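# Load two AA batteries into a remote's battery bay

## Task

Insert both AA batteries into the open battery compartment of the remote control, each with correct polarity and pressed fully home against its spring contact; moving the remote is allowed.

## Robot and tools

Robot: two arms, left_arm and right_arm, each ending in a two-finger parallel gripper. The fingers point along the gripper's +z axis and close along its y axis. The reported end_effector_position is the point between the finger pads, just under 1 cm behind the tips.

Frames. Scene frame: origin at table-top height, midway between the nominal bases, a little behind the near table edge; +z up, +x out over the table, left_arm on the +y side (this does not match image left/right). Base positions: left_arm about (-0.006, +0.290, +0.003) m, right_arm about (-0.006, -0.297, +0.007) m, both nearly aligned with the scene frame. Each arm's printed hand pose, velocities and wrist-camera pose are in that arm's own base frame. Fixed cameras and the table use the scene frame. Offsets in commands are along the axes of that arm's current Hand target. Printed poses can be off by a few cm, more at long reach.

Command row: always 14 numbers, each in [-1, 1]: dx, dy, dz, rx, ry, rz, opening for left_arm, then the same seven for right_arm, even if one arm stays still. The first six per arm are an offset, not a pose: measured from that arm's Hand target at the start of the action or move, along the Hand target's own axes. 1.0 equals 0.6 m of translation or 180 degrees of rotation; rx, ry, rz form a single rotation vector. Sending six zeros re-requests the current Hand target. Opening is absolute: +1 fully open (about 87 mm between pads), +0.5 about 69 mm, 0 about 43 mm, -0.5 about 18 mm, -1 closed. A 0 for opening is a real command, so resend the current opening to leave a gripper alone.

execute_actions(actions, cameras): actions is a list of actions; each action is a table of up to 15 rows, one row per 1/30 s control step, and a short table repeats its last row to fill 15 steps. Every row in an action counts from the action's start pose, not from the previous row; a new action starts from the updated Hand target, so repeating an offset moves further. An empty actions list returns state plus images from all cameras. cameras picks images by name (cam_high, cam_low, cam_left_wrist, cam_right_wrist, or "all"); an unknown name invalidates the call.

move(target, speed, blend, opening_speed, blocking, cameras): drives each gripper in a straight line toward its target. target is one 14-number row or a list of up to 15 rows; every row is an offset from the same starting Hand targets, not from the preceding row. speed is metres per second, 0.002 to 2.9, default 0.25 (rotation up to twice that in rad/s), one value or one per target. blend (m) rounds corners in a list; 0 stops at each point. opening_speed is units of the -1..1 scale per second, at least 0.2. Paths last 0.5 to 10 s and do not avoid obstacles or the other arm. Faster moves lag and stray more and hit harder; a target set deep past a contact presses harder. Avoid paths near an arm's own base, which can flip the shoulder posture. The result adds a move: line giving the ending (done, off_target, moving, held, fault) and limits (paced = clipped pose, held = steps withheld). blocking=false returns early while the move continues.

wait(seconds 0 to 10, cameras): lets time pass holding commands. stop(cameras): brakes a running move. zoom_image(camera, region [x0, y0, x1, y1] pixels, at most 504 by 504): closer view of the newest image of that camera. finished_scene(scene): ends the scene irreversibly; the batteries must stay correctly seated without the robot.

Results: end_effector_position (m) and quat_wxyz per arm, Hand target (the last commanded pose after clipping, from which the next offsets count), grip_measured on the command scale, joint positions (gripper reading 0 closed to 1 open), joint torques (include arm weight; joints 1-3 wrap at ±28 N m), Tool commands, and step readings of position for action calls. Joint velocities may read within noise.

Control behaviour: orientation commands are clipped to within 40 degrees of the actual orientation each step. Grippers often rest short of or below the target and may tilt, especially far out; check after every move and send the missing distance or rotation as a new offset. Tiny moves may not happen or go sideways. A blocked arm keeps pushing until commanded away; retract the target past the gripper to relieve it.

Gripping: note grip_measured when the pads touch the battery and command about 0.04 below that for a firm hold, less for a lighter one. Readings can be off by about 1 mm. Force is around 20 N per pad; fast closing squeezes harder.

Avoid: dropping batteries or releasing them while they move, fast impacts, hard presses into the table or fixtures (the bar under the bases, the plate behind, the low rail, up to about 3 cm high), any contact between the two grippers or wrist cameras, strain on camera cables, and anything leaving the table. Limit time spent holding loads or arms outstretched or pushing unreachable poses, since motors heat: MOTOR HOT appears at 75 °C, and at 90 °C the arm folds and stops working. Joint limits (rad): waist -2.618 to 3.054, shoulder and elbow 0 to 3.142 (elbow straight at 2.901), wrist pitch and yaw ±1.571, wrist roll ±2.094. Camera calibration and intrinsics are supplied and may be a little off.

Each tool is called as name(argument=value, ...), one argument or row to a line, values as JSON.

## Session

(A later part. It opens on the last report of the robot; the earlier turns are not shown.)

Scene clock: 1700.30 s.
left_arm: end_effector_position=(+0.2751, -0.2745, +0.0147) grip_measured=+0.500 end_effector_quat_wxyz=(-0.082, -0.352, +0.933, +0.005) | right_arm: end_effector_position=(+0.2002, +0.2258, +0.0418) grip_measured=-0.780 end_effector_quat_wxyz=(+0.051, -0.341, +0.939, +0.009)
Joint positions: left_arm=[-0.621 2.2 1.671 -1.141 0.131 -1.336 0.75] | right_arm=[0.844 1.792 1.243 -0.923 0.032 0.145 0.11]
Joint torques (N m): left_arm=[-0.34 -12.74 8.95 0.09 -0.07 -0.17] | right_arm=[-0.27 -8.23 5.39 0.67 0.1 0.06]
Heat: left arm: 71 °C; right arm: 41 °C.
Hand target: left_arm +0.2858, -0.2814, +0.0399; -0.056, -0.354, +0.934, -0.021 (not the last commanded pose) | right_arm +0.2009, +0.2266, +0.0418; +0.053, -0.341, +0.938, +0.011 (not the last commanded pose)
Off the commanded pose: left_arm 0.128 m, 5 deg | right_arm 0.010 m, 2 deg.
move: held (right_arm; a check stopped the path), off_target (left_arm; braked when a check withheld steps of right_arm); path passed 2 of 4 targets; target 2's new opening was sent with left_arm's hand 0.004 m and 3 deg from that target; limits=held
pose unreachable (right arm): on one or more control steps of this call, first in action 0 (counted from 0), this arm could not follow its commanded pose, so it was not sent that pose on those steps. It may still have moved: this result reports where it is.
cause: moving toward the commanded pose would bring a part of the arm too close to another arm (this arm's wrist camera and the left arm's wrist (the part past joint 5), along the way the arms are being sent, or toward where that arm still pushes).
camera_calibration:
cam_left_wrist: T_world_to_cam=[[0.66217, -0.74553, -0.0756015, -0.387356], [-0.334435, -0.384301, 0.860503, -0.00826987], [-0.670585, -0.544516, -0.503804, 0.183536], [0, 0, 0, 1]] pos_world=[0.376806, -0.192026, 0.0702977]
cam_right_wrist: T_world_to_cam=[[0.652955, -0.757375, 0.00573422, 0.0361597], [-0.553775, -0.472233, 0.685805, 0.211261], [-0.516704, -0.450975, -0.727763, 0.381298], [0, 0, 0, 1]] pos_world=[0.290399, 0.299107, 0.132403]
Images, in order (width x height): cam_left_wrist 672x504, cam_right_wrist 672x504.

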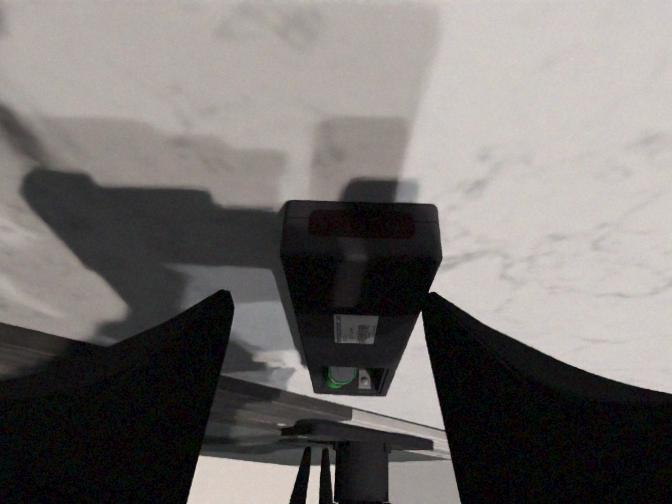

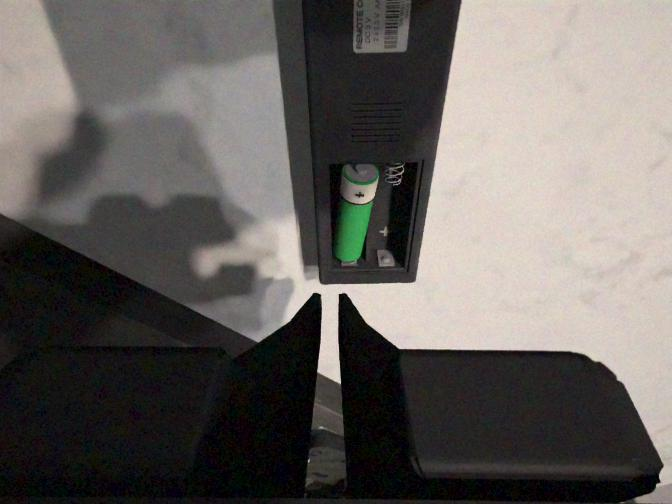

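move(
  target=[0,0,0,0,0,0,0.5,0.02,0,-0.02,0,-0.16,0,-1],
  speed=0.08,
  opening_speed=0.5,
)

move(
  target=[
    [0.0,0,0.075,0,0.035,0,0.5,0,0,0,0,0,0,-1],
    [0.0,0,0.075,0,0.035,0,0.03,0,0,0,0,0,0,-1],
  ],
  speed=0.08,
  opening_speed=0.5,
  cameras=["cam_right_wrist","cam_left_wrist"],
)

Scene clock: 1741.20 s.
left_arm: end_effector_position=(+0.2751, -0.2745, +0.0147) grip_measured=+0.500 end_effector_quat_wxyz=(-0.082, -0.352, +0.933, +0.005) | right_arm: end_effector_position=(+0.1871, +0.2132, +0.0470) grip_measured=-1.000 end_effector_quat_wxyz=(+0.268, -0.337, +0.898, +0.089)
Joint positions: left_arm=[-0.621 2.2 1.671 -1.141 0.131 -1.336 0.75] | right_arm=[0.903 1.3 0.703 -0.413 0.121 0.151 0]
Joint torques (N m): left_arm=[-0.35 -12.71 8.95 0.11 -0.06 -0.18] | right_arm=[0.32 -5.67 5.89 1.51 0.29 0.16]
Heat: left arm: 78 °C; right arm: 41 °C. Fold the left arm in close to its base, or ease its load, before you think long.
Hand target: left_arm +0.2858, -0.2814, +0.0399; -0.056, -0.354, +0.934, -0.021 | right_arm +0.1905, +0.2182, +0.0524; +0.285, -0.328, +0.896, +0.095
Off the commanded pose: left_arm 0.028 m, 4 deg | right_arm 0.008 m, 2 deg.
MOTOR HOT: joint 2 (shoulder) of the left arm reports 78 °C; the controller's stop level is 90 °C. To cool a motor, set the load down, stop pushing, or move to a pose that needs little force.
move: off_target (left_arm)

Scene clock: 1743.67 s.
left_arm: end_effector_position=(+0.2806, -0.2857, +0.0018) grip_measured=+0.087 end_effector_quat_wxyz=(-0.102, -0.352, +0.930, -0.038) | right_arm: end_effector_position=(+0.1873, +0.2133, +0.0471) grip_measured=-1.000 end_effector_quat_wxyz=(+0.268, -0.337, +0.898, +0.089)
Joint positions: left_arm=[-0.603 2.217 1.628 -1.036 0.211 -1.322 0.543] | right_arm=[0.903 1.3 0.703 -0.412 0.121 0.151 0]
Joint torques (N m): left_arm=[0.54 -7.56 5.48 0.43 0.24 0.05] | right_arm=[0.34 -5.7 6.08 1.51 0.23 0.21]
Heat: left arm: 77 °C; right arm: 41 °C. Fold the left arm in close to its base, or ease its load, before you think long.
Hand target: left_arm +0.2818, -0.2849, -0.0048; -0.107, -0.352, +0.929, -0.040 | right_arm +0.1906, +0.2182, +0.0525; +0.285, -0.328, +0.896, +0.095
Off the commanded pose: left_arm 0.007 m, 1 deg | right_arm 0.008 m, 2 deg.
MOTOR HOT: still on. Joint 2 (shoulder) of the left arm reports 77 °C.
move: done
camera_calibration:
cam_left_wrist: T_world_to_cam=[[0.669988, -0.742296, -0.0106727, -0.401712], [-0.323944, -0.305263, 0.895475, 0.0199531], [-0.667965, -0.596499, -0.444985, 0.159006], [0, 0, 0, 1]] pos_world=[0.381816, -0.197251, 0.0486005]
cam_right_wrist: T_world_to_cam=[[0.666561, -0.745238, 0.0177943, 0.0293509], [-0.718595, -0.636016, 0.281255, 0.279357], [-0.198285, -0.200261, -0.959468, 0.270602], [0, 0, 0, 1]] pos_world=[0.234836, 0.25374, 0.180541]
Images, in order (width x height): cam_left_wrist 672x504, cam_right_wrist 672x504.

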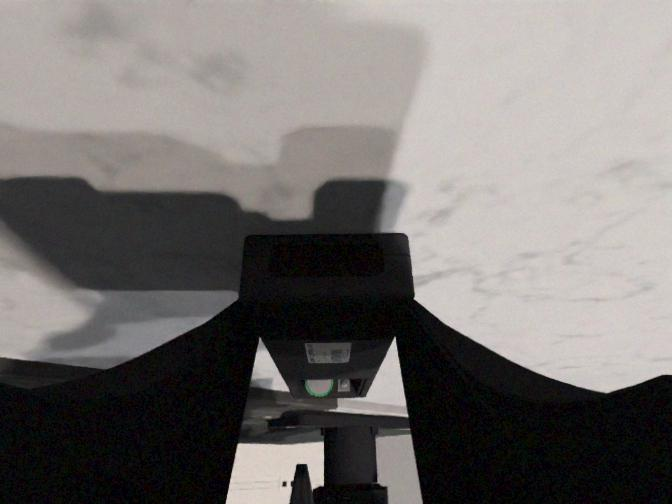

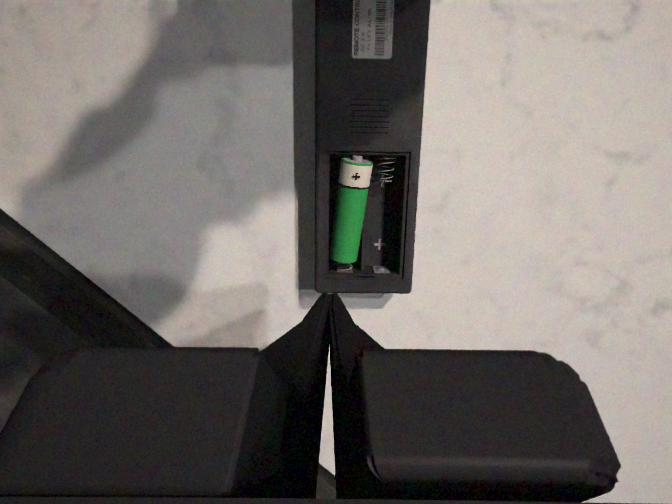

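move(
  target=[0.0,0,0.025,0,0,0,0.03,0,0,0,0,0,0,-1],
  speed=0.05,
  cameras=["cam_right_wrist"],
)

zoom_image(
  camera="cam_right_wrist",
  region=[280, 120, 440, 270],
)

Scene clock: 1747.67 s.
left_arm: end_effector_position=(+0.2790, -0.2867, +0.0006) grip_measured=+0.087 end_effector_quat_wxyz=(-0.108, -0.353, +0.928, -0.043) | right_arm: end_effector_position=(+0.1873, +0.2133, +0.0471) grip_measured=-1.000 end_effector_quat_wxyz=(+0.268, -0.337, +0.898, +0.089)
Joint positions: left_arm=[-0.601 2.217 1.618 -1.026 0.226 -1.322 0.543] | right_arm=[0.903 1.3 0.703 -0.412 0.121 0.151 0]
Joint torques (N m): left_arm=[-0.13 -6.28 3.38 0.8 0.11 -0.03] | right_arm=[0.5 -5.72 5.74 1.53 0.26 0.18]
Heat: left arm: 76 °C; right arm: 40 °C. Fold the left arm in close to its base, or ease its load, before you think long.
Hand target: left_arm +0.2792, -0.2871, -0.0194; -0.107, -0.352, +0.929, -0.040 | right_arm +0.1906, +0.2182, +0.0525; +0.285, -0.328, +0.896, +0.095
Off the commanded pose: left_arm 0.020 m, 0 deg | right_arm 0.008 m, 2 deg.
MOTOR HOT: still on. Joint 2 (shoulder) of the left arm reports 76 °C.
move: off_target (left_arm)
camera_calibration:
cam_right_wrist: T_world_to_cam=[[0.666561, -0.745238, 0.0177943, 0.0293509], [-0.718595, -0.636016, 0.281255, 0.279357], [-0.198285, -0.200261, -0.959468, 0.270602], [0, 0, 0, 1]] pos_world=[0.234836, 0.25374, 0.180541]
Images, in order (width x height): cam_right_wrist 672x504.

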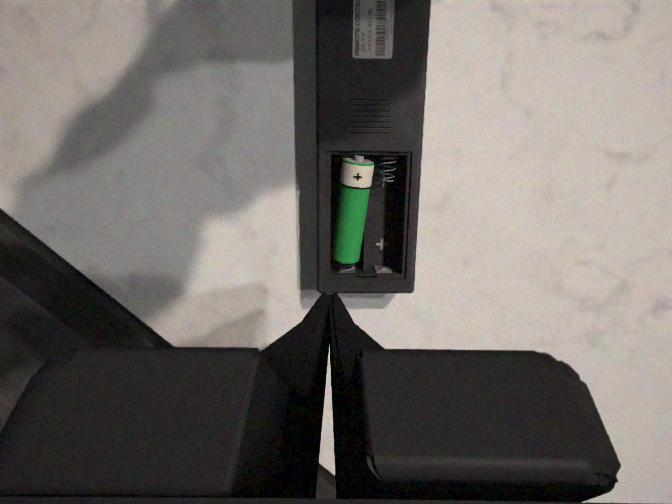

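Scaled by 3.150 from the camera's 672x504 image, which has a finer 960x720 frame.

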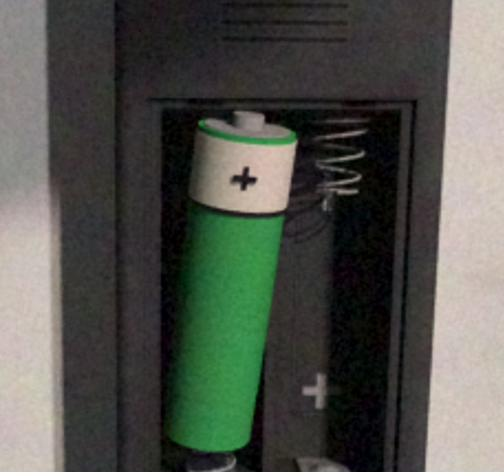

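move(
  target=[0.0,0,0.0,0,0,0,0.03,-0.0634,-0.026,0.0695,0,0,0,-1],
  speed=0.08,
  cameras=["cam_right_wrist"],
)

Scene clock: 1755.83 s.
left_arm: end_effector_position=(+0.2790, -0.2867, +0.0006) grip_measured=+0.087 end_effector_quat_wxyz=(-0.108, -0.353, +0.928, -0.043) | right_arm: end_effector_position=(+0.2314, +0.2307, +0.0307) grip_measured=-1.000 end_effector_quat_wxyz=(+0.267, -0.327, +0.903, +0.082)
Joint positions: left_arm=[-0.601 2.217 1.618 -1.026 0.226 -1.322 0.543] | right_arm=[0.822 1.511 0.806 -0.308 0.094 0.101 0]
Joint torques (N m): left_arm=[-0.14 -6.3 3.41 0.79 0.1 -0.03] | right_arm=[-0.99 -5.44 8.32 1.58 -0.02 -0.18]
Heat: left arm: 73 °C; right arm: 40 °C. Fold the left arm in close to its base, or ease its load, before you think long.
Hand target: left_arm +0.2792, -0.2871, -0.0194; -0.107, -0.352, +0.929, -0.040 | right_arm +0.2430, +0.2414, +0.0403; +0.285, -0.328, +0.896, +0.095
Off the commanded pose: left_arm 0.020 m, 0 deg | right_arm 0.018 m, 3 deg.
MOTOR HOT: still on. Joint 2 (shoulder) of the left arm reports 73 °C.
move: off_target (left_arm, right_arm)
camera_calibration:
cam_right_wrist: T_world_to_cam=[[0.647808, -0.761464, 0.0227536, 0.0211958], [-0.733401, -0.615298, 0.289017, 0.325191], [-0.206076, -0.203915, -0.957053, 0.269688], [0, 0, 0, 1]] pos_world=[0.280341, 0.271222, 0.163638]
Images, in order (width x height): cam_right_wrist 672x504.

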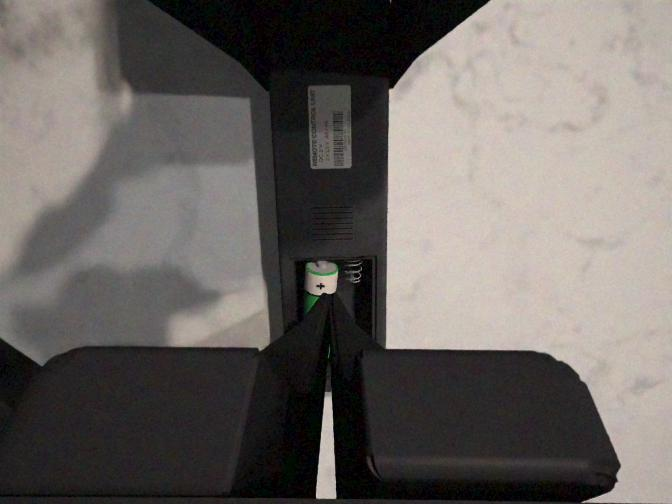

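move(
  target=[0.0,0,0.0,0,0,0,0.03,0.0117,0,0.0285,0,0,0,-1],
  speed=0.06,
  cameras=["cam_right_wrist"],
)

Scene clock: 1760.10 s.
left_arm: end_effector_position=(+0.2790, -0.2867, +0.0006) grip_measured=+0.087 end_effector_quat_wxyz=(-0.108, -0.353, +0.928, -0.043) | right_arm: end_effector_position=(+0.2411, +0.2415, +0.0217) grip_measured=-1.000 end_effector_quat_wxyz=(+0.278, -0.326, +0.899, +0.089)
Joint positions: left_arm=[-0.601 2.217 1.618 -1.026 0.226 -1.322 0.543] | right_arm=[0.822 1.567 0.806 -0.224 0.093 0.099 0]
Joint torques (N m): left_arm=[-0.13 -6.3 3.38 0.8 0.11 -0.03] | right_arm=[-1.17 -5.65 5.64 1.47 0.01 -0.15]
Heat: left arm: 72 °C; right arm: 41 °C. Fold the left arm in close to its base, or ease its load, before you think long.
Hand target: left_arm +0.2792, -0.2871, -0.0194; -0.107, -0.352, +0.929, -0.040 | right_arm +0.2463, +0.2438, +0.0223; +0.285, -0.328, +0.896, +0.095
Off the commanded pose: left_arm 0.020 m, 0 deg | right_arm 0.006 m, 1 deg.
MOTOR HOT: still on. Joint 2 (shoulder) of the left arm reports 72 °C.
move: off_target (left_arm)
camera_calibration:
cam_right_wrist: T_world_to_cam=[[0.649649, -0.759992, 0.0191913, 0.0226207], [-0.736758, -0.623162, 0.262404, 0.344839], [-0.187466, -0.18461, -0.964767, 0.256311], [0, 0, 0, 1]] pos_world=[0.287417, 0.2794, 0.156359]
Images, in order (width x height): cam_right_wrist 672x504.

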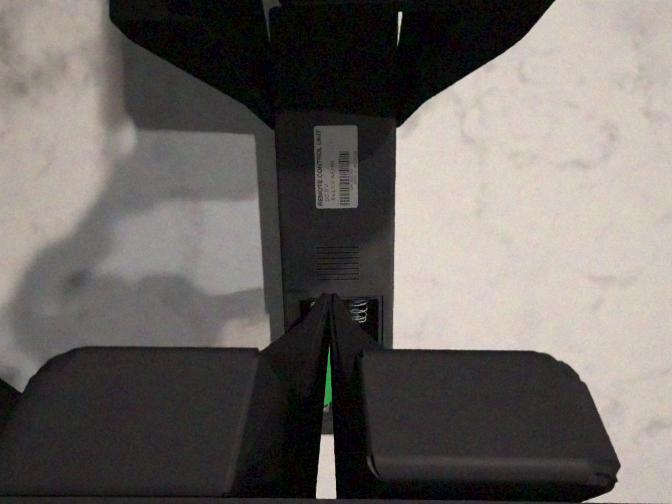

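move(
  target=[0.0,0,0.0,0,0,0,0.03,0.0212,0,0.0157,0,0,0,-1],
  speed=0.05,
  cameras=["cam_right_wrist","cam_left_wrist"],
)

zoom_image(
  camera="cam_right_wrist",
  region=[240, 210, 440, 390],
)

zoom_image(
  camera="cam_left_wrist",
  region=[260, 340, 400, 440],
)

Scene clock: 1764.07 s.
left_arm: end_effector_position=(+0.2790, -0.2868, +0.0006) grip_measured=+0.087 end_effector_quat_wxyz=(-0.108, -0.353, +0.928, -0.043) | right_arm: end_effector_position=(+0.2405, +0.2410, +0.0095) grip_measured=-1.000 end_effector_quat_wxyz=(+0.285, -0.325, +0.897, +0.092)
Joint positions: left_arm=[-0.601 2.217 1.618 -1.026 0.226 -1.322 0.543] | right_arm=[0.822 1.581 0.756 -0.143 0.092 0.099 0]
Joint torques (N m): left_arm=[-0.14 -6.31 3.4 0.8 0.1 -0.03] | right_arm=[-1.07 -5.63 5.3 1.4 0.04 -0.11]
Heat: left arm: 71 °C; right arm: 42 °C.
Hand target: left_arm +0.2792, -0.2871, -0.0194; -0.107, -0.352, +0.929, -0.040 | right_arm +0.2425, +0.2403, +0.0073; +0.285, -0.328, +0.896, +0.095
Off the commanded pose: left_arm 0.020 m, 0 deg | right_arm 0.003 m, 0 deg.
MOTOR HOT: cleared for the motors of the left arm.
move: off_target (left_arm)
camera_calibration:
cam_left_wrist: T_world_to_cam=[[0.671648, -0.740836, -0.00719509, -0.401469], [-0.315741, -0.295012, 0.901818, 0.0208333], [-0.670222, -0.603432, -0.432056, 0.155314], [0, 0, 0, 1]] pos_world=[0.380319, -0.197555, 0.0454279]
cam_right_wrist: T_world_to_cam=[[0.649594, -0.760093, 0.0169523, 0.0228937], [-0.739496, -0.626499, 0.246262, 0.348886], [-0.176561, -0.172506, -0.969055, 0.238869], [0, 0, 0, 1]] pos_world=[0.285303, 0.277184, 0.145172]
Images, in order (width x height): cam_left_wrist 672x504, cam_right_wrist 672x504.

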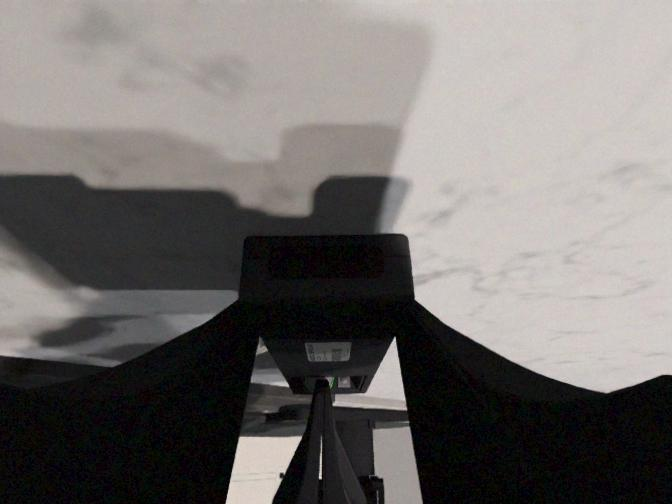

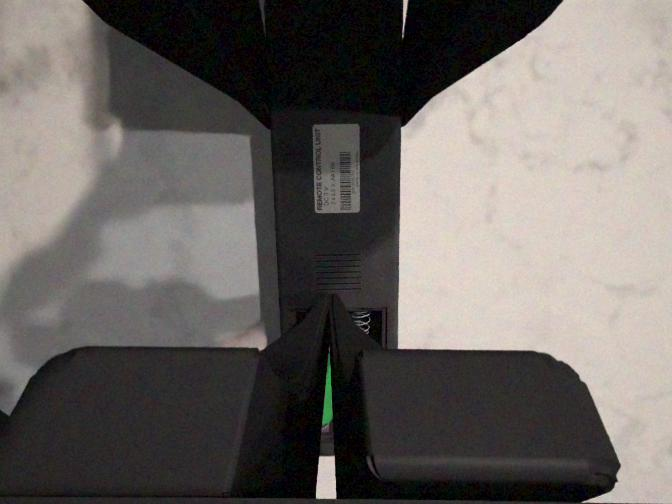

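Scaled by 2.520 from the camera's 672x504 image, which has a finer 960x720 frame.

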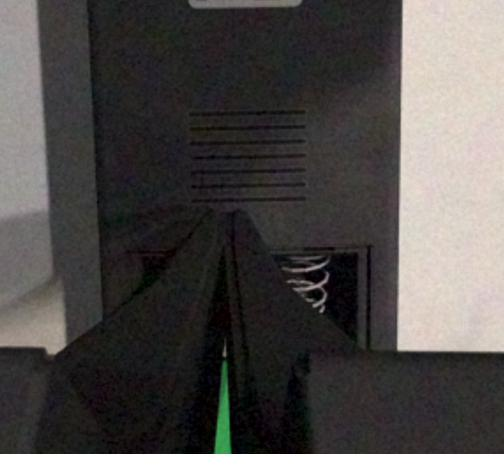

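Scaled by 3.600 from the camera's 672x504 image, which has a finer 960x720 frame.

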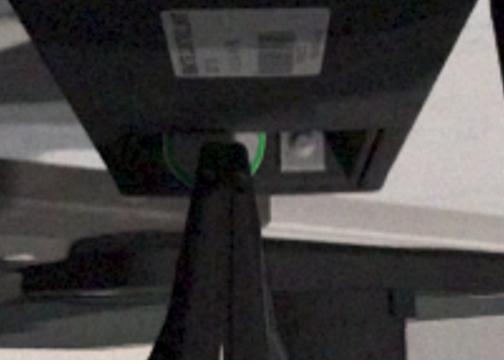

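move(
  target=[-0.0195,0.0,-0.0045,0,0,0,0.03,0.0437,0.01,-0.0101,0,0.02,0,-1],
  speed=0.05,
  cameras=["cam_right_wrist","cam_left_wrist"],
)

zoom_image(
  camera="cam_left_wrist",
  region=[260, 340, 400, 440],
)

Scene clock: 1769.90 s.
left_arm: end_effector_position=(+0.2805, -0.2849, +0.0009) grip_measured=+0.087 end_effector_quat_wxyz=(-0.117, -0.353, +0.927, -0.049) | right_arm: end_effector_position=(+0.2380, +0.2423, +0.0074) grip_measured=-1.000 end_effector_quat_wxyz=(+0.292, -0.327, +0.894, +0.097)
Joint positions: left_arm=[-0.587 2.221 1.618 -1.026 0.247 -1.307 0.543] | right_arm=[0.83 1.574 0.731 -0.108 0.092 0.099 0]
Joint torques (N m): left_arm=[0.87 -5.68 5.27 0.65 -0.12 0.11] | right_arm=[0.47 -7.13 4.14 0.75 0.1 0.15]
Heat: left arm: 69 °C; right arm: 42 °C.
Hand target: left_arm +0.2882, -0.2791, -0.0195; -0.107, -0.352, +0.929, -0.040 | right_arm +0.2196, +0.2288, -0.0029; +0.256, -0.331, +0.904, +0.085
Off the commanded pose: left_arm 0.023 m, 2 deg | right_arm 0.025 m, 4 deg.
move: off_target (left_arm, right_arm)
camera_calibration:
cam_left_wrist: T_world_to_cam=[[0.67253, -0.740066, -0.00224492, -0.401233], [-0.303888, -0.27892, 0.910964, 0.0227811], [-0.6748, -0.611969, -0.412479, 0.156426], [0, 0, 0, 1]] pos_world=[0.38232, -0.194857, 0.0428691]
cam_right_wrist: T_world_to_cam=[[0.655282, -0.755239, 0.0148165, 0.023009], [-0.737158, -0.635065, 0.230848, 0.349995], [-0.164936, -0.162193, -0.972877, 0.231396], [0, 0, 0, 1]] pos_world=[0.28109, 0.277177, 0.143983]
Images, in order (width x height): cam_left_wrist 672x504, cam_right_wrist 672x504.

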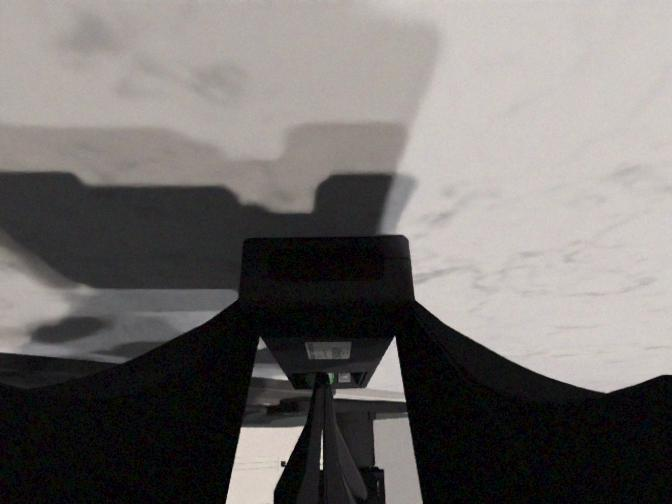

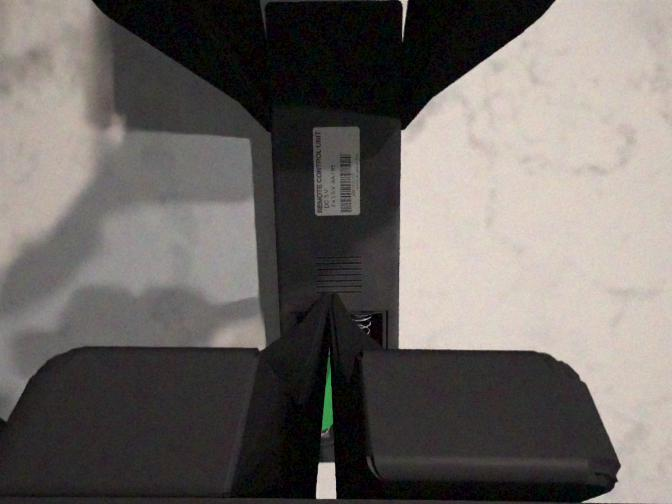

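Scaled by 3.600 from the camera's 672x504 image, which has a finer 960x720 frame.

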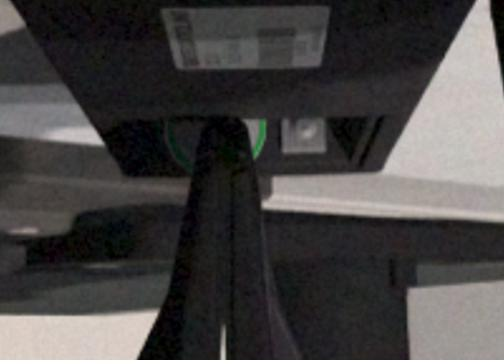

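move(
  target=[-0.0163,0.0,-0.0038,0,0,0,0.03,0.026,0.006,-0.012,0,0.02,0,-1],
  speed=0.05,
  cameras=["cam_right_wrist","cam_left_wrist"],
)

zoom_image(
  camera="cam_left_wrist",
  region=[260, 340, 400, 440],
)

Scene clock: 1775.83 s.
left_arm: end_effector_position=(+0.2800, -0.2849, +0.0009) grip_measured=+0.087 end_effector_quat_wxyz=(-0.132, -0.349, +0.926, -0.058) | right_arm: end_effector_position=(+0.2326, +0.2425, +0.0100) grip_measured=-1.000 end_effector_quat_wxyz=(+0.288, -0.327, +0.895, +0.097)
Joint positions: left_arm=[-0.574 2.229 1.618 -1.026 0.283 -1.286 0.543] | right_arm=[0.843 1.558 0.731 -0.132 0.096 0.111 0]
Joint torques (N m): left_arm=[1.63 -5.52 6.93 0.52 -0.51 0.14] | right_arm=[0.66 -6.91 4.23 0.22 0.05 0.21]
Heat: left arm: 67 °C; right arm: 41 °C.
Hand target: left_arm +0.2957, -0.2725, -0.0194; -0.107, -0.352, +0.929, -0.040 | right_arm +0.2042, +0.2205, -0.0050; +0.228, -0.333, +0.912, +0.074
Off the commanded pose: left_arm 0.029 m, 4 deg | right_arm 0.039 m, 8 deg.
move: off_target (left_arm, right_arm)
camera_calibration:
cam_left_wrist: T_world_to_cam=[[0.669028, -0.743225, 0.00433482, -0.400774], [-0.284857, -0.251024, 0.925118, 0.0253018], [-0.686483, -0.620164, -0.379655, 0.157006], [0, 0, 0, 1]] pos_world=[0.383118, -0.194145, 0.0379381]
cam_right_wrist: T_world_to_cam=[[0.655842, -0.754801, 0.0120924, 0.0264972], [-0.735128, -0.634942, 0.237563, 0.344984], [-0.171635, -0.164693, -0.971297, 0.235202], [0, 0, 0, 1]] pos_world=[0.276599, 0.277781, 0.146175]
Images, in order (width x height): cam_left_wrist 672x504, cam_right_wrist 672x504.

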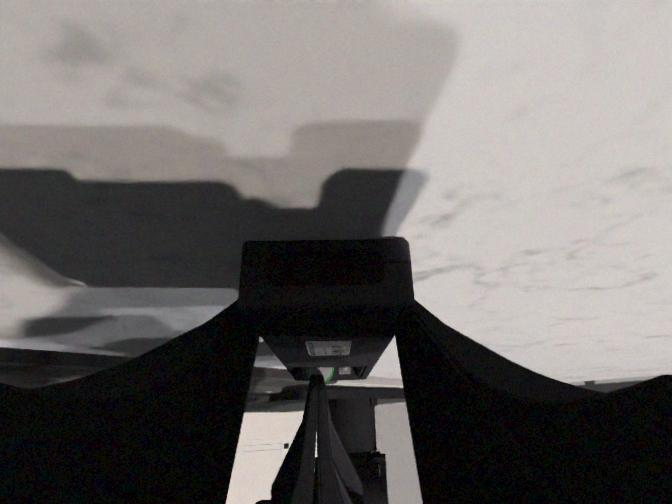

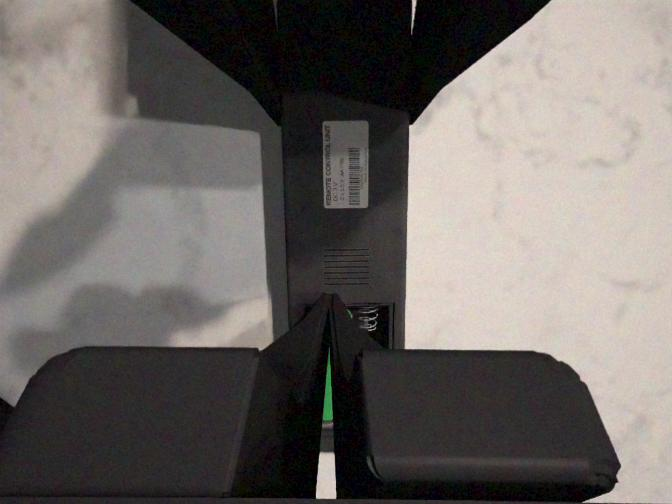

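Scaled by 3.600 from the camera's 672x504 image, which has a finer 960x720 frame.

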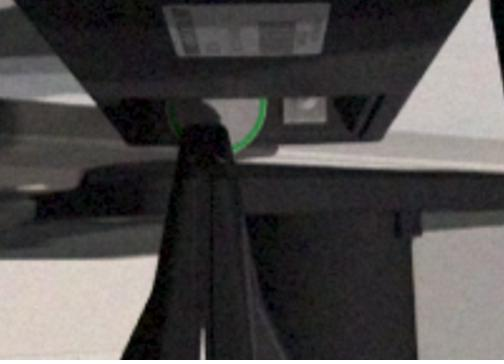

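move(
  target=[0,0.0,0,0,0,0,0.03,0.0093,-0.006,0.0177,0,0.01,0,-1],
  speed=0.05,
  cameras=["cam_right_wrist","cam_left_wrist"],
)

zoom_image(
  camera="cam_left_wrist",
  region=[260, 340, 400, 440],
)

Scene clock: 1782.37 s.
left_arm: end_effector_position=(+0.2800, -0.2849, +0.0009) grip_measured=+0.087 end_effector_quat_wxyz=(-0.132, -0.349, +0.926, -0.058) | right_arm: end_effector_position=(+0.2333, +0.2432, +0.0077) grip_measured=-1.000 end_effector_quat_wxyz=(+0.287, -0.327, +0.895, +0.096)
Joint positions: left_arm=[-0.574 2.229 1.618 -1.026 0.283 -1.286 0.543] | right_arm=[0.843 1.57 0.733 -0.127 0.097 0.112 0]
Joint torques (N m): left_arm=[1.69 -5.48 6.9 0.52 -0.49 0.14] | right_arm=[-0.65 -3.54 4.63 0.25 -0.03 0.1]
Heat: left arm: 65 °C; right arm: 40 °C.
Hand target: left_arm +0.2957, -0.2725, -0.0194; -0.107, -0.352, +0.929, -0.040 | right_arm +0.2068, +0.2177, -0.0168; +0.214, -0.334, +0.915, +0.069
Off the commanded pose: left_arm 0.029 m, 4 deg | right_arm 0.044 m, 9 deg.
move: off_target (left_arm, right_arm)
camera_calibration:
cam_left_wrist: T_world_to_cam=[[0.669028, -0.743225, 0.00433482, -0.400774], [-0.284857, -0.251024, 0.925118, 0.0253018], [-0.686483, -0.620164, -0.379655, 0.157006], [0, 0, 0, 1]] pos_world=[0.383118, -0.194145, 0.0379381]
cam_right_wrist: T_world_to_cam=[[0.65549, -0.755097, 0.0126952, 0.0267202], [-0.734876, -0.633883, 0.241143, 0.346074], [-0.174039, -0.167396, -0.970407, 0.234402], [0, 0, 0, 1]] pos_world=[0.277602, 0.278784, 0.143673]
Images, in order (width x height): cam_left_wrist 672x504, cam_right_wrist 672x504.

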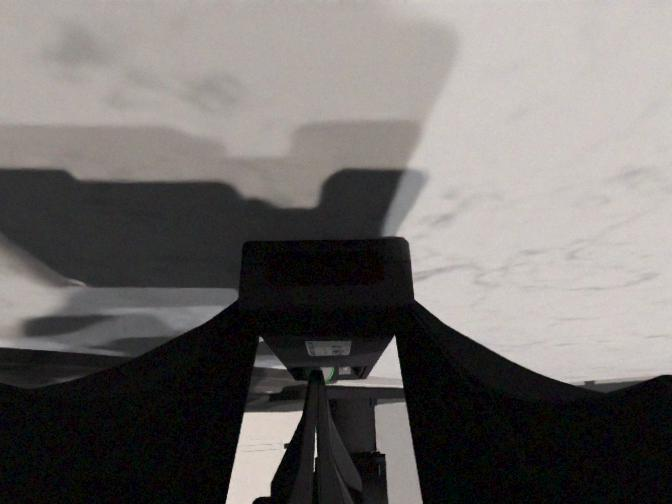

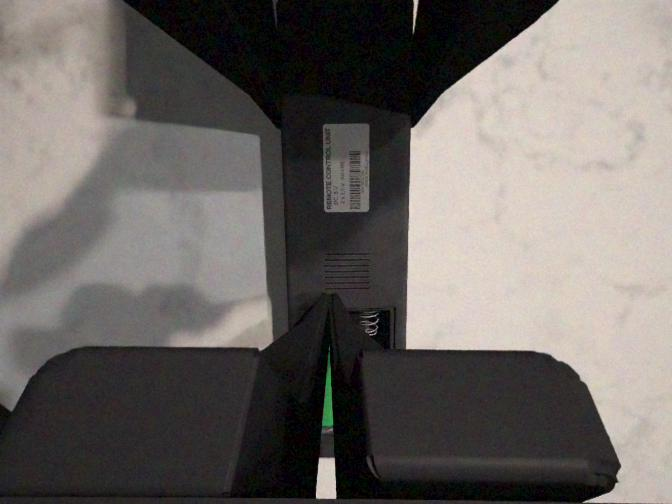

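Scaled by 3.600 from the camera's 672x504 image, which has a finer 960x720 frame.

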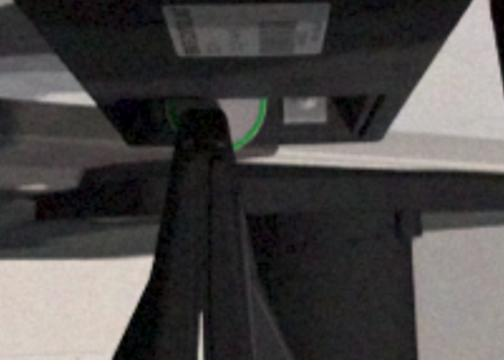

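move(
  target=[
    [0.02,0.0,0,0,0,0,0.03,-0.05,0.0,-0.03,0,-0.04,0,-1],
    [0.02,0,0,0,0,0,0.4,-0.04,0.0,-0.11,0,-0.04,0,-1],
    [0.02,0,-0.12,0,-0.03,0,0.4,0.04,0.0,-0.13,0,-0.04,0,-0.4],
  ],
  speed=0.07,
  opening_speed=0.5,
)

move(
  target=[0.05,0.2,-0.22,0,-0.03,0,0.5,0.0,0.0,0,0,0,0,-0.4],
  speed=0.12,
  cameras=["cam_right_wrist","cam_left_wrist","cam_high"],
)

Scene clock: 1795.80 s.
left_arm: end_effector_position=(+0.2889, -0.2642, +0.0301) grip_measured=+0.400 end_effector_quat_wxyz=(-0.088, -0.355, +0.931, +0.001) | right_arm: end_effector_position=(+0.1622, +0.1809, +0.0400) grip_measured=-0.400 end_effector_quat_wxyz=(+0.262, -0.336, +0.900, +0.089)
Joint positions: left_arm=[-0.576 2.21 1.746 -1.215 0.141 -1.297 0.7] | right_arm=[0.895 1.132 0.575 -0.464 0.112 0.149 0.3]
Joint torques (N m): left_arm=[-0.13 -12.45 8.92 0.13 -0.02 -0.09] | right_arm=[0.44 -3.82 6.01 1.34 0.26 0.17]
Heat: left arm: 64 °C; right arm: 41 °C.
Hand target: left_arm +0.2993, -0.2695, +0.0533; -0.063, -0.353, +0.933, -0.023 | right_arm +0.1633, +0.1827, +0.0427; +0.271, -0.329, +0.900, +0.090
Off the commanded pose: left_arm 0.026 m, 4 deg | right_arm 0.004 m, 1 deg.
move: off_target (left_arm); target 2's new opening was sent with left_arm's hand 0.020 m and 4 deg from that target

Scene clock: 1797.97 s.
left_arm: end_effector_position=(+0.2075, -0.1907, +0.1776) grip_measured=+0.500 end_effector_quat_wxyz=(-0.035, -0.355, +0.934, +0.006) | right_arm: end_effector_position=(+0.1622, +0.1809, +0.0400) grip_measured=-0.400 end_effector_quat_wxyz=(+0.262, -0.336, +0.900, +0.089)
Joint positions: left_arm=[-0.57 1.7 1.654 -1.576 0.049 -1.295 0.75] | right_arm=[0.895 1.132 0.575 -0.464 0.112 0.149 0.3]
Joint torques (N m): left_arm=[0.61 -7.24 8.13 0.26 -0.06 0.05] | right_arm=[0.58 -3.79 5.94 1.38 0.2 0.21]
Heat: left arm: 64 °C; right arm: 41 °C.
Hand target: left_arm +0.2109, -0.1877, +0.1884; -0.019, -0.354, +0.935, -0.007 | right_arm +0.1633, +0.1827, +0.0427; +0.271, -0.329, +0.900, +0.090
Off the commanded pose: left_arm 0.012 m, 2 deg | right_arm 0.003 m, 1 deg.
move: off_target (left_arm)
camera_calibration:
cam_left_wrist: T_world_to_cam=[[0.67151, -0.739648, -0.0446752, -0.274136], [-0.40446, -0.416382, 0.814272, -0.12222], [-0.620876, -0.528722, -0.578762, 0.271836], [0, 0, 0, 1]] pos_world=[0.303429, -0.109929, 0.244602]
cam_right_wrist: T_world_to_cam=[[0.666137, -0.745711, 0.0132818, 0.0224326], [-0.715546, -0.633966, 0.293395, 0.241425], [-0.210367, -0.204945, -0.955899, 0.255003], [0, 0, 0, 1]] pos_world=[0.211452, 0.222045, 0.172627]
Images, in order (width x height): cam_high 672x504, cam_left_wrist 672x504, cam_right_wrist 672x504.

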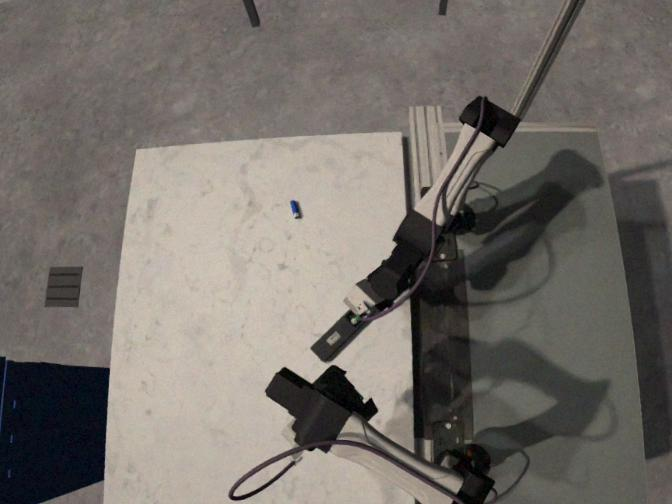

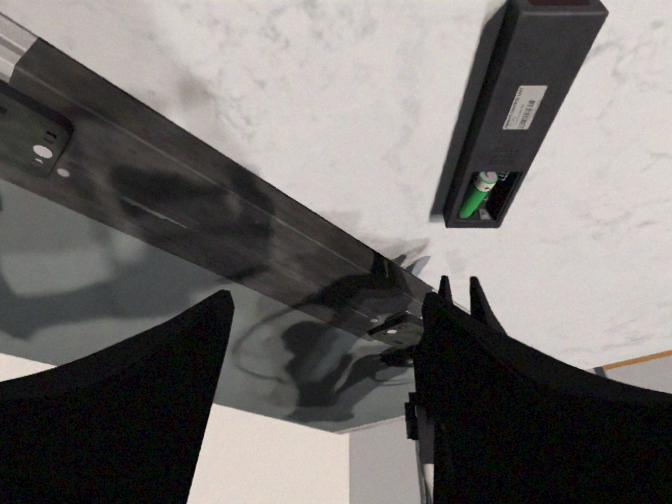

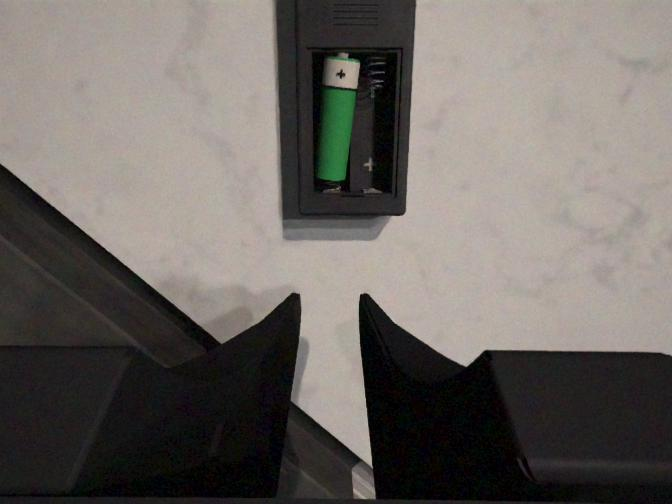

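zoom_image(
  camera="cam_right_wrist",
  region=[270, 30, 430, 230],
)

Scaled by 2.520 from the camera's 672x504 image, which has a finer 960x720 frame.

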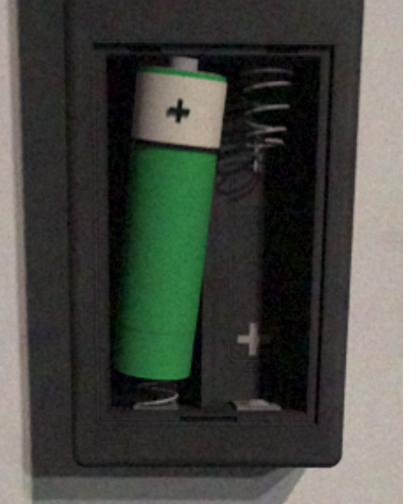

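move(
  target=[0,0,0,0,0,0,0.5,-0.1268,-0.008,0.0893,0,0.102,0,-0.75],
  speed=0.12,
  cameras=["cam_right_wrist"],
)

zoom_image(
  camera="cam_right_wrist",
  region=[250, 180, 430, 340],
)

Scene clock: 1837.67 s.
left_arm: end_effector_position=(+0.2074, -0.1905, +0.1776) grip_measured=+0.500 end_effector_quat_wxyz=(-0.035, -0.355, +0.934, +0.006) | right_arm: end_effector_position=(+0.2295, +0.2319, +0.0339) grip_measured=-0.750 end_effector_quat_wxyz=(+0.114, -0.337, +0.934, +0.025)
Joint positions: left_arm=[-0.57 1.7 1.654 -1.577 0.049 -1.295 0.75] | right_arm=[0.807 1.773 1.186 -0.756 0.055 0.109 0.125]
Joint torques (N m): left_arm=[0.61 -7.27 8.12 0.24 -0.08 0.06] | right_arm=[-0.75 -7.43 7.71 0.88 0 -0.2]
Heat: left arm: 61 °C; right arm: 41 °C.
Hand target: left_arm +0.2109, -0.1876, +0.1884; -0.019, -0.354, +0.935, -0.007 | right_arm +0.2378, +0.2386, +0.0396; +0.124, -0.339, +0.932, +0.036
Off the commanded pose: left_arm 0.012 m, 2 deg | right_arm 0.012 m, 2 deg.
move: off_target (left_arm, right_arm)
camera_calibration:
cam_right_wrist: T_world_to_cam=[[0.64781, -0.76155, 0.0195939, 0.0234295], [-0.624769, -0.516388, 0.585668, 0.265622], [-0.435898, -0.391643, -0.810314, 0.36394], [0, 0, 0, 1]] pos_world=[0.309415, 0.297541, 0.13888]
Images, in order (width x height): cam_right_wrist 672x504.

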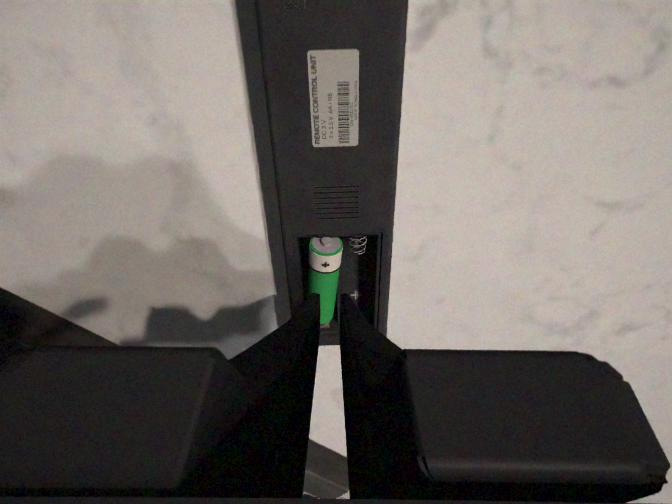

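Scaled by 2.800 from the camera's 672x504 image, which has a finer 960x720 frame.

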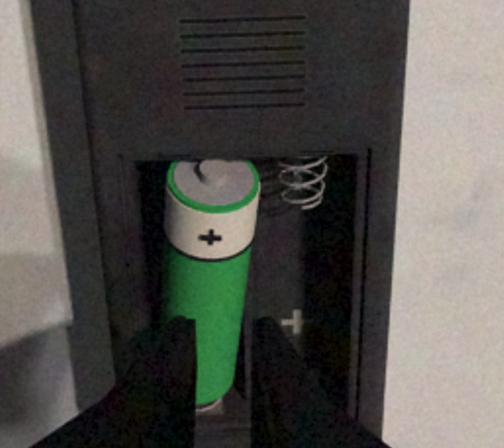

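move(
  target=[0,0,0,0,0,0,0.5,0.0167,0.005,0.0502,0,0,0,-0.75],
  speed=0.06,
  cameras=["cam_right_wrist"],
)

zoom_image(
  camera="cam_right_wrist",
  region=[250, 200, 430, 360],
)

Scene clock: 1842.80 s.
left_arm: end_effector_position=(+0.2074, -0.1905, +0.1776) grip_measured=+0.500 end_effector_quat_wxyz=(-0.035, -0.355, +0.934, +0.006) | right_arm: end_effector_position=(+0.2295, +0.2339, +0.0110) grip_measured=-0.750 end_effector_quat_wxyz=(+0.113, -0.337, +0.934, +0.029)
Joint positions: left_arm=[-0.57 1.7 1.654 -1.577 0.049 -1.295 0.75] | right_arm=[0.807 1.81 1.134 -0.665 0.048 0.109 0.125]
Joint torques (N m): left_arm=[0.59 -7.27 8.13 0.23 -0.07 0.06] | right_arm=[-0.17 -7.05 5.34 1.14 0.08 -0.13]
Heat: left arm: 61 °C; right arm: 42 °C.
Hand target: left_arm +0.2109, -0.1877, +0.1884; -0.019, -0.354, +0.935, -0.007 | right_arm +0.2347, +0.2392, +0.0078; +0.124, -0.339, +0.932, +0.036
Off the commanded pose: left_arm 0.012 m, 2 deg | right_arm 0.008 m, 2 deg.
move: off_target (left_arm)
camera_calibration:
cam_right_wrist: T_world_to_cam=[[0.649183, -0.760536, 0.012052, 0.0248257], [-0.621538, -0.521269, 0.584781, 0.280511], [-0.438465, -0.387121, -0.811101, 0.345719], [0, 0, 0, 1]] pos_world=[0.309818, 0.298938, 0.116076]
Images, in order (width x height): cam_right_wrist 672x504.

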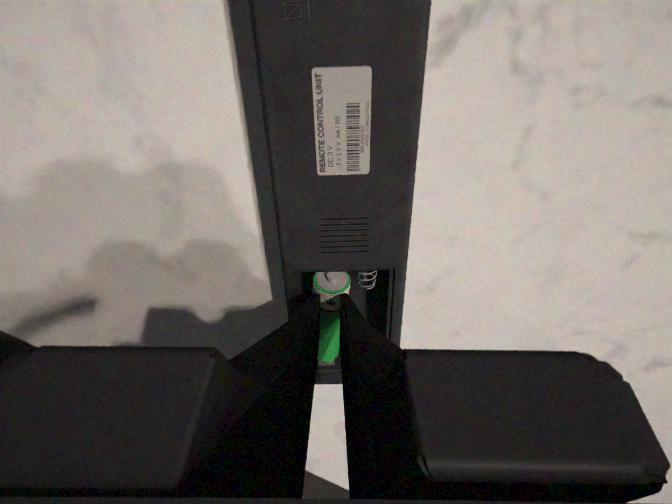

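Scaled by 2.800 from the camera's 672x504 image, which has a finer 960x720 frame.

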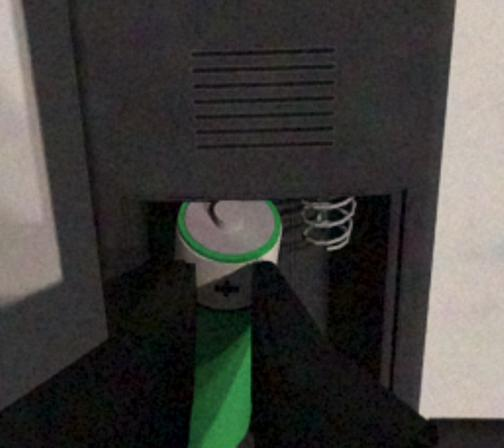

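move(
  target=[
    [0,0,0,0,0,0,0.5,0.02,0,0.06,0,0,0,-0.75],
    [0,0,0,0,0,0,0.5,0.02,0.05,0.06,0,0,0,-0.75],
  ],
  speed=0.04,
  cameras=["cam_right_wrist"],
)

zoom_image(
  camera="cam_right_wrist",
  region=[250, 200, 430, 360],
)

Scene clock: 1848.00 s.
left_arm: end_effector_position=(+0.2072, -0.1903, +0.1776) grip_measured=+0.500 end_effector_quat_wxyz=(-0.035, -0.355, +0.934, +0.007) | right_arm: end_effector_position=(+0.2249, +0.2461, +0.0024) grip_measured=-0.747 end_effector_quat_wxyz=(+0.146, -0.347, +0.926, +0.008)
Joint positions: left_arm=[-0.57 1.7 1.654 -1.578 0.049 -1.295 0.75] | right_arm=[0.881 1.816 1.097 -0.588 0.13 0.147 0.127]
Joint torques (N m): left_arm=[0.61 -7.28 8.18 0.26 -0.06 0.06] | right_arm=[0.68 -1.26 2.84 1.71 -0.39 0.41]
Heat: left arm: 61 °C; right arm: 41 °C.
Hand target: left_arm +0.2109, -0.1876, +0.1884; -0.019, -0.354, +0.935, -0.007 | right_arm +0.2140, +0.2602, -0.0305; +0.124, -0.339, +0.932, +0.036
Off the commanded pose: left_arm 0.012 m, 2 deg | right_arm 0.037 m, 4 deg.
move: off_target (left_arm, right_arm)
camera_calibration:
cam_right_wrist: T_world_to_cam=[[0.658575, -0.748567, 0.0769865, 0.0320702], [-0.656695, -0.521744, 0.54455, 0.297136], [-0.367465, -0.409184, -0.835187, 0.331008], [0, 0, 0, 1]] pos_world=[0.295641, 0.314478, 0.112179]
Images, in order (width x height): cam_right_wrist 672x504.

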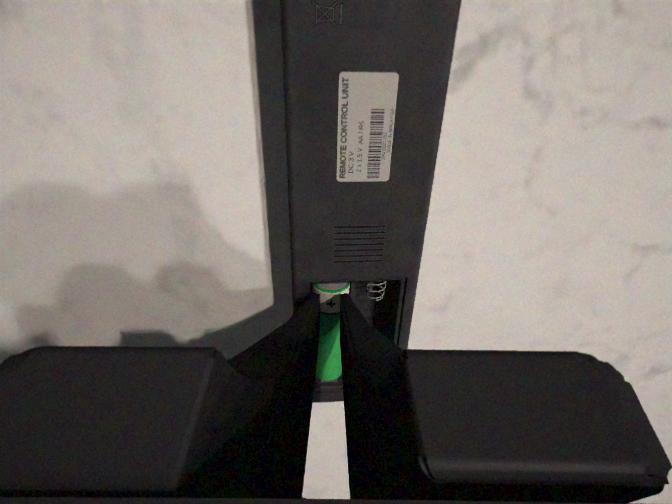

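Scaled by 2.800 from the camera's 672x504 image, which has a finer 960x720 frame.

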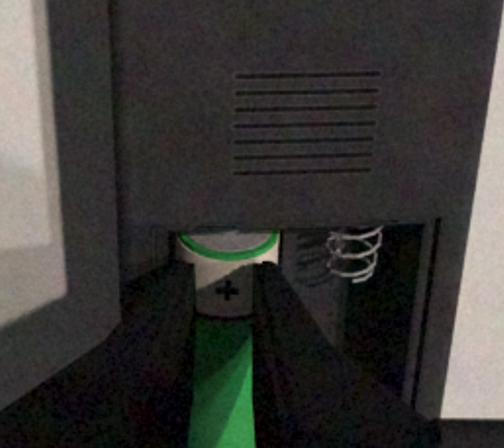

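move(
  target=[
    [0,0,0,0,0,0,0.5,0.012,-0.04,0.02,0,0,0,-0.75],
    [0,0,0,0,0,0,0.5,-0.03,-0.03,-0.09,0,0,0,-0.75],
  ],
  speed=0.04,
  cameras=["cam_right_wrist"],
)

zoom_image(
  camera="cam_right_wrist",
  region=[250, 180, 430, 340],
)

Scene clock: 1854.17 s.
left_arm: end_effector_position=(+0.2072, -0.1903, +0.1776) grip_measured=+0.500 end_effector_quat_wxyz=(-0.035, -0.355, +0.934, +0.007) | right_arm: end_effector_position=(+0.2221, +0.2379, +0.0173) grip_measured=-0.750 end_effector_quat_wxyz=(+0.109, -0.340, +0.934, +0.020)
Joint positions: left_arm=[-0.57 1.7 1.654 -1.578 0.049 -1.295 0.75] | right_arm=[0.838 1.808 1.159 -0.71 0.065 0.132 0.125]
Joint torques (N m): left_arm=[0.64 -7.28 8.12 0.24 -0.07 0.05] | right_arm=[-0.12 -8.8 7.98 0.88 -0.04 0]
Heat: left arm: 61 °C; right arm: 41 °C.
Hand target: left_arm +0.2109, -0.1876, +0.1884; -0.019, -0.354, +0.935, -0.007 | right_arm +0.2277, +0.2494, +0.0266; +0.124, -0.339, +0.932, +0.036
Off the commanded pose: left_arm 0.012 m, 2 deg | right_arm 0.016 m, 3 deg.
move: off_target (left_arm, right_arm)
camera_calibration:
cam_right_wrist: T_world_to_cam=[[0.652785, -0.757094, 0.0260799, 0.030838], [-0.617894, -0.512215, 0.596525, 0.271213], [-0.438267, -0.405518, -0.80217, 0.353364], [0, 0, 0, 1]] pos_world=[0.302318, 0.305562, 0.120868]
Images, in order (width x height): cam_right_wrist 672x504.

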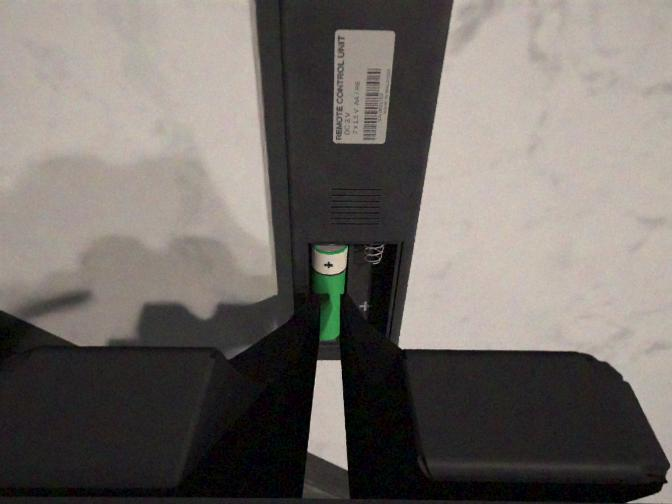

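Scaled by 2.800 from the camera's 672x504 image, which has a finer 960x720 frame.

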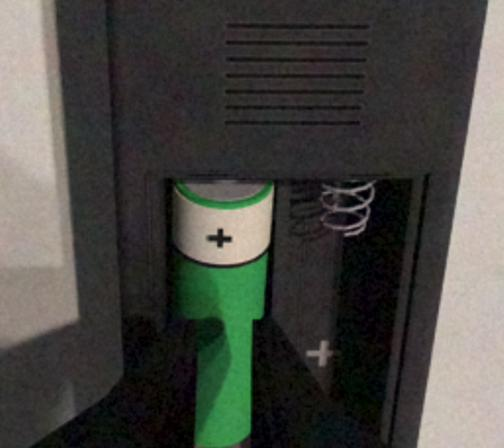

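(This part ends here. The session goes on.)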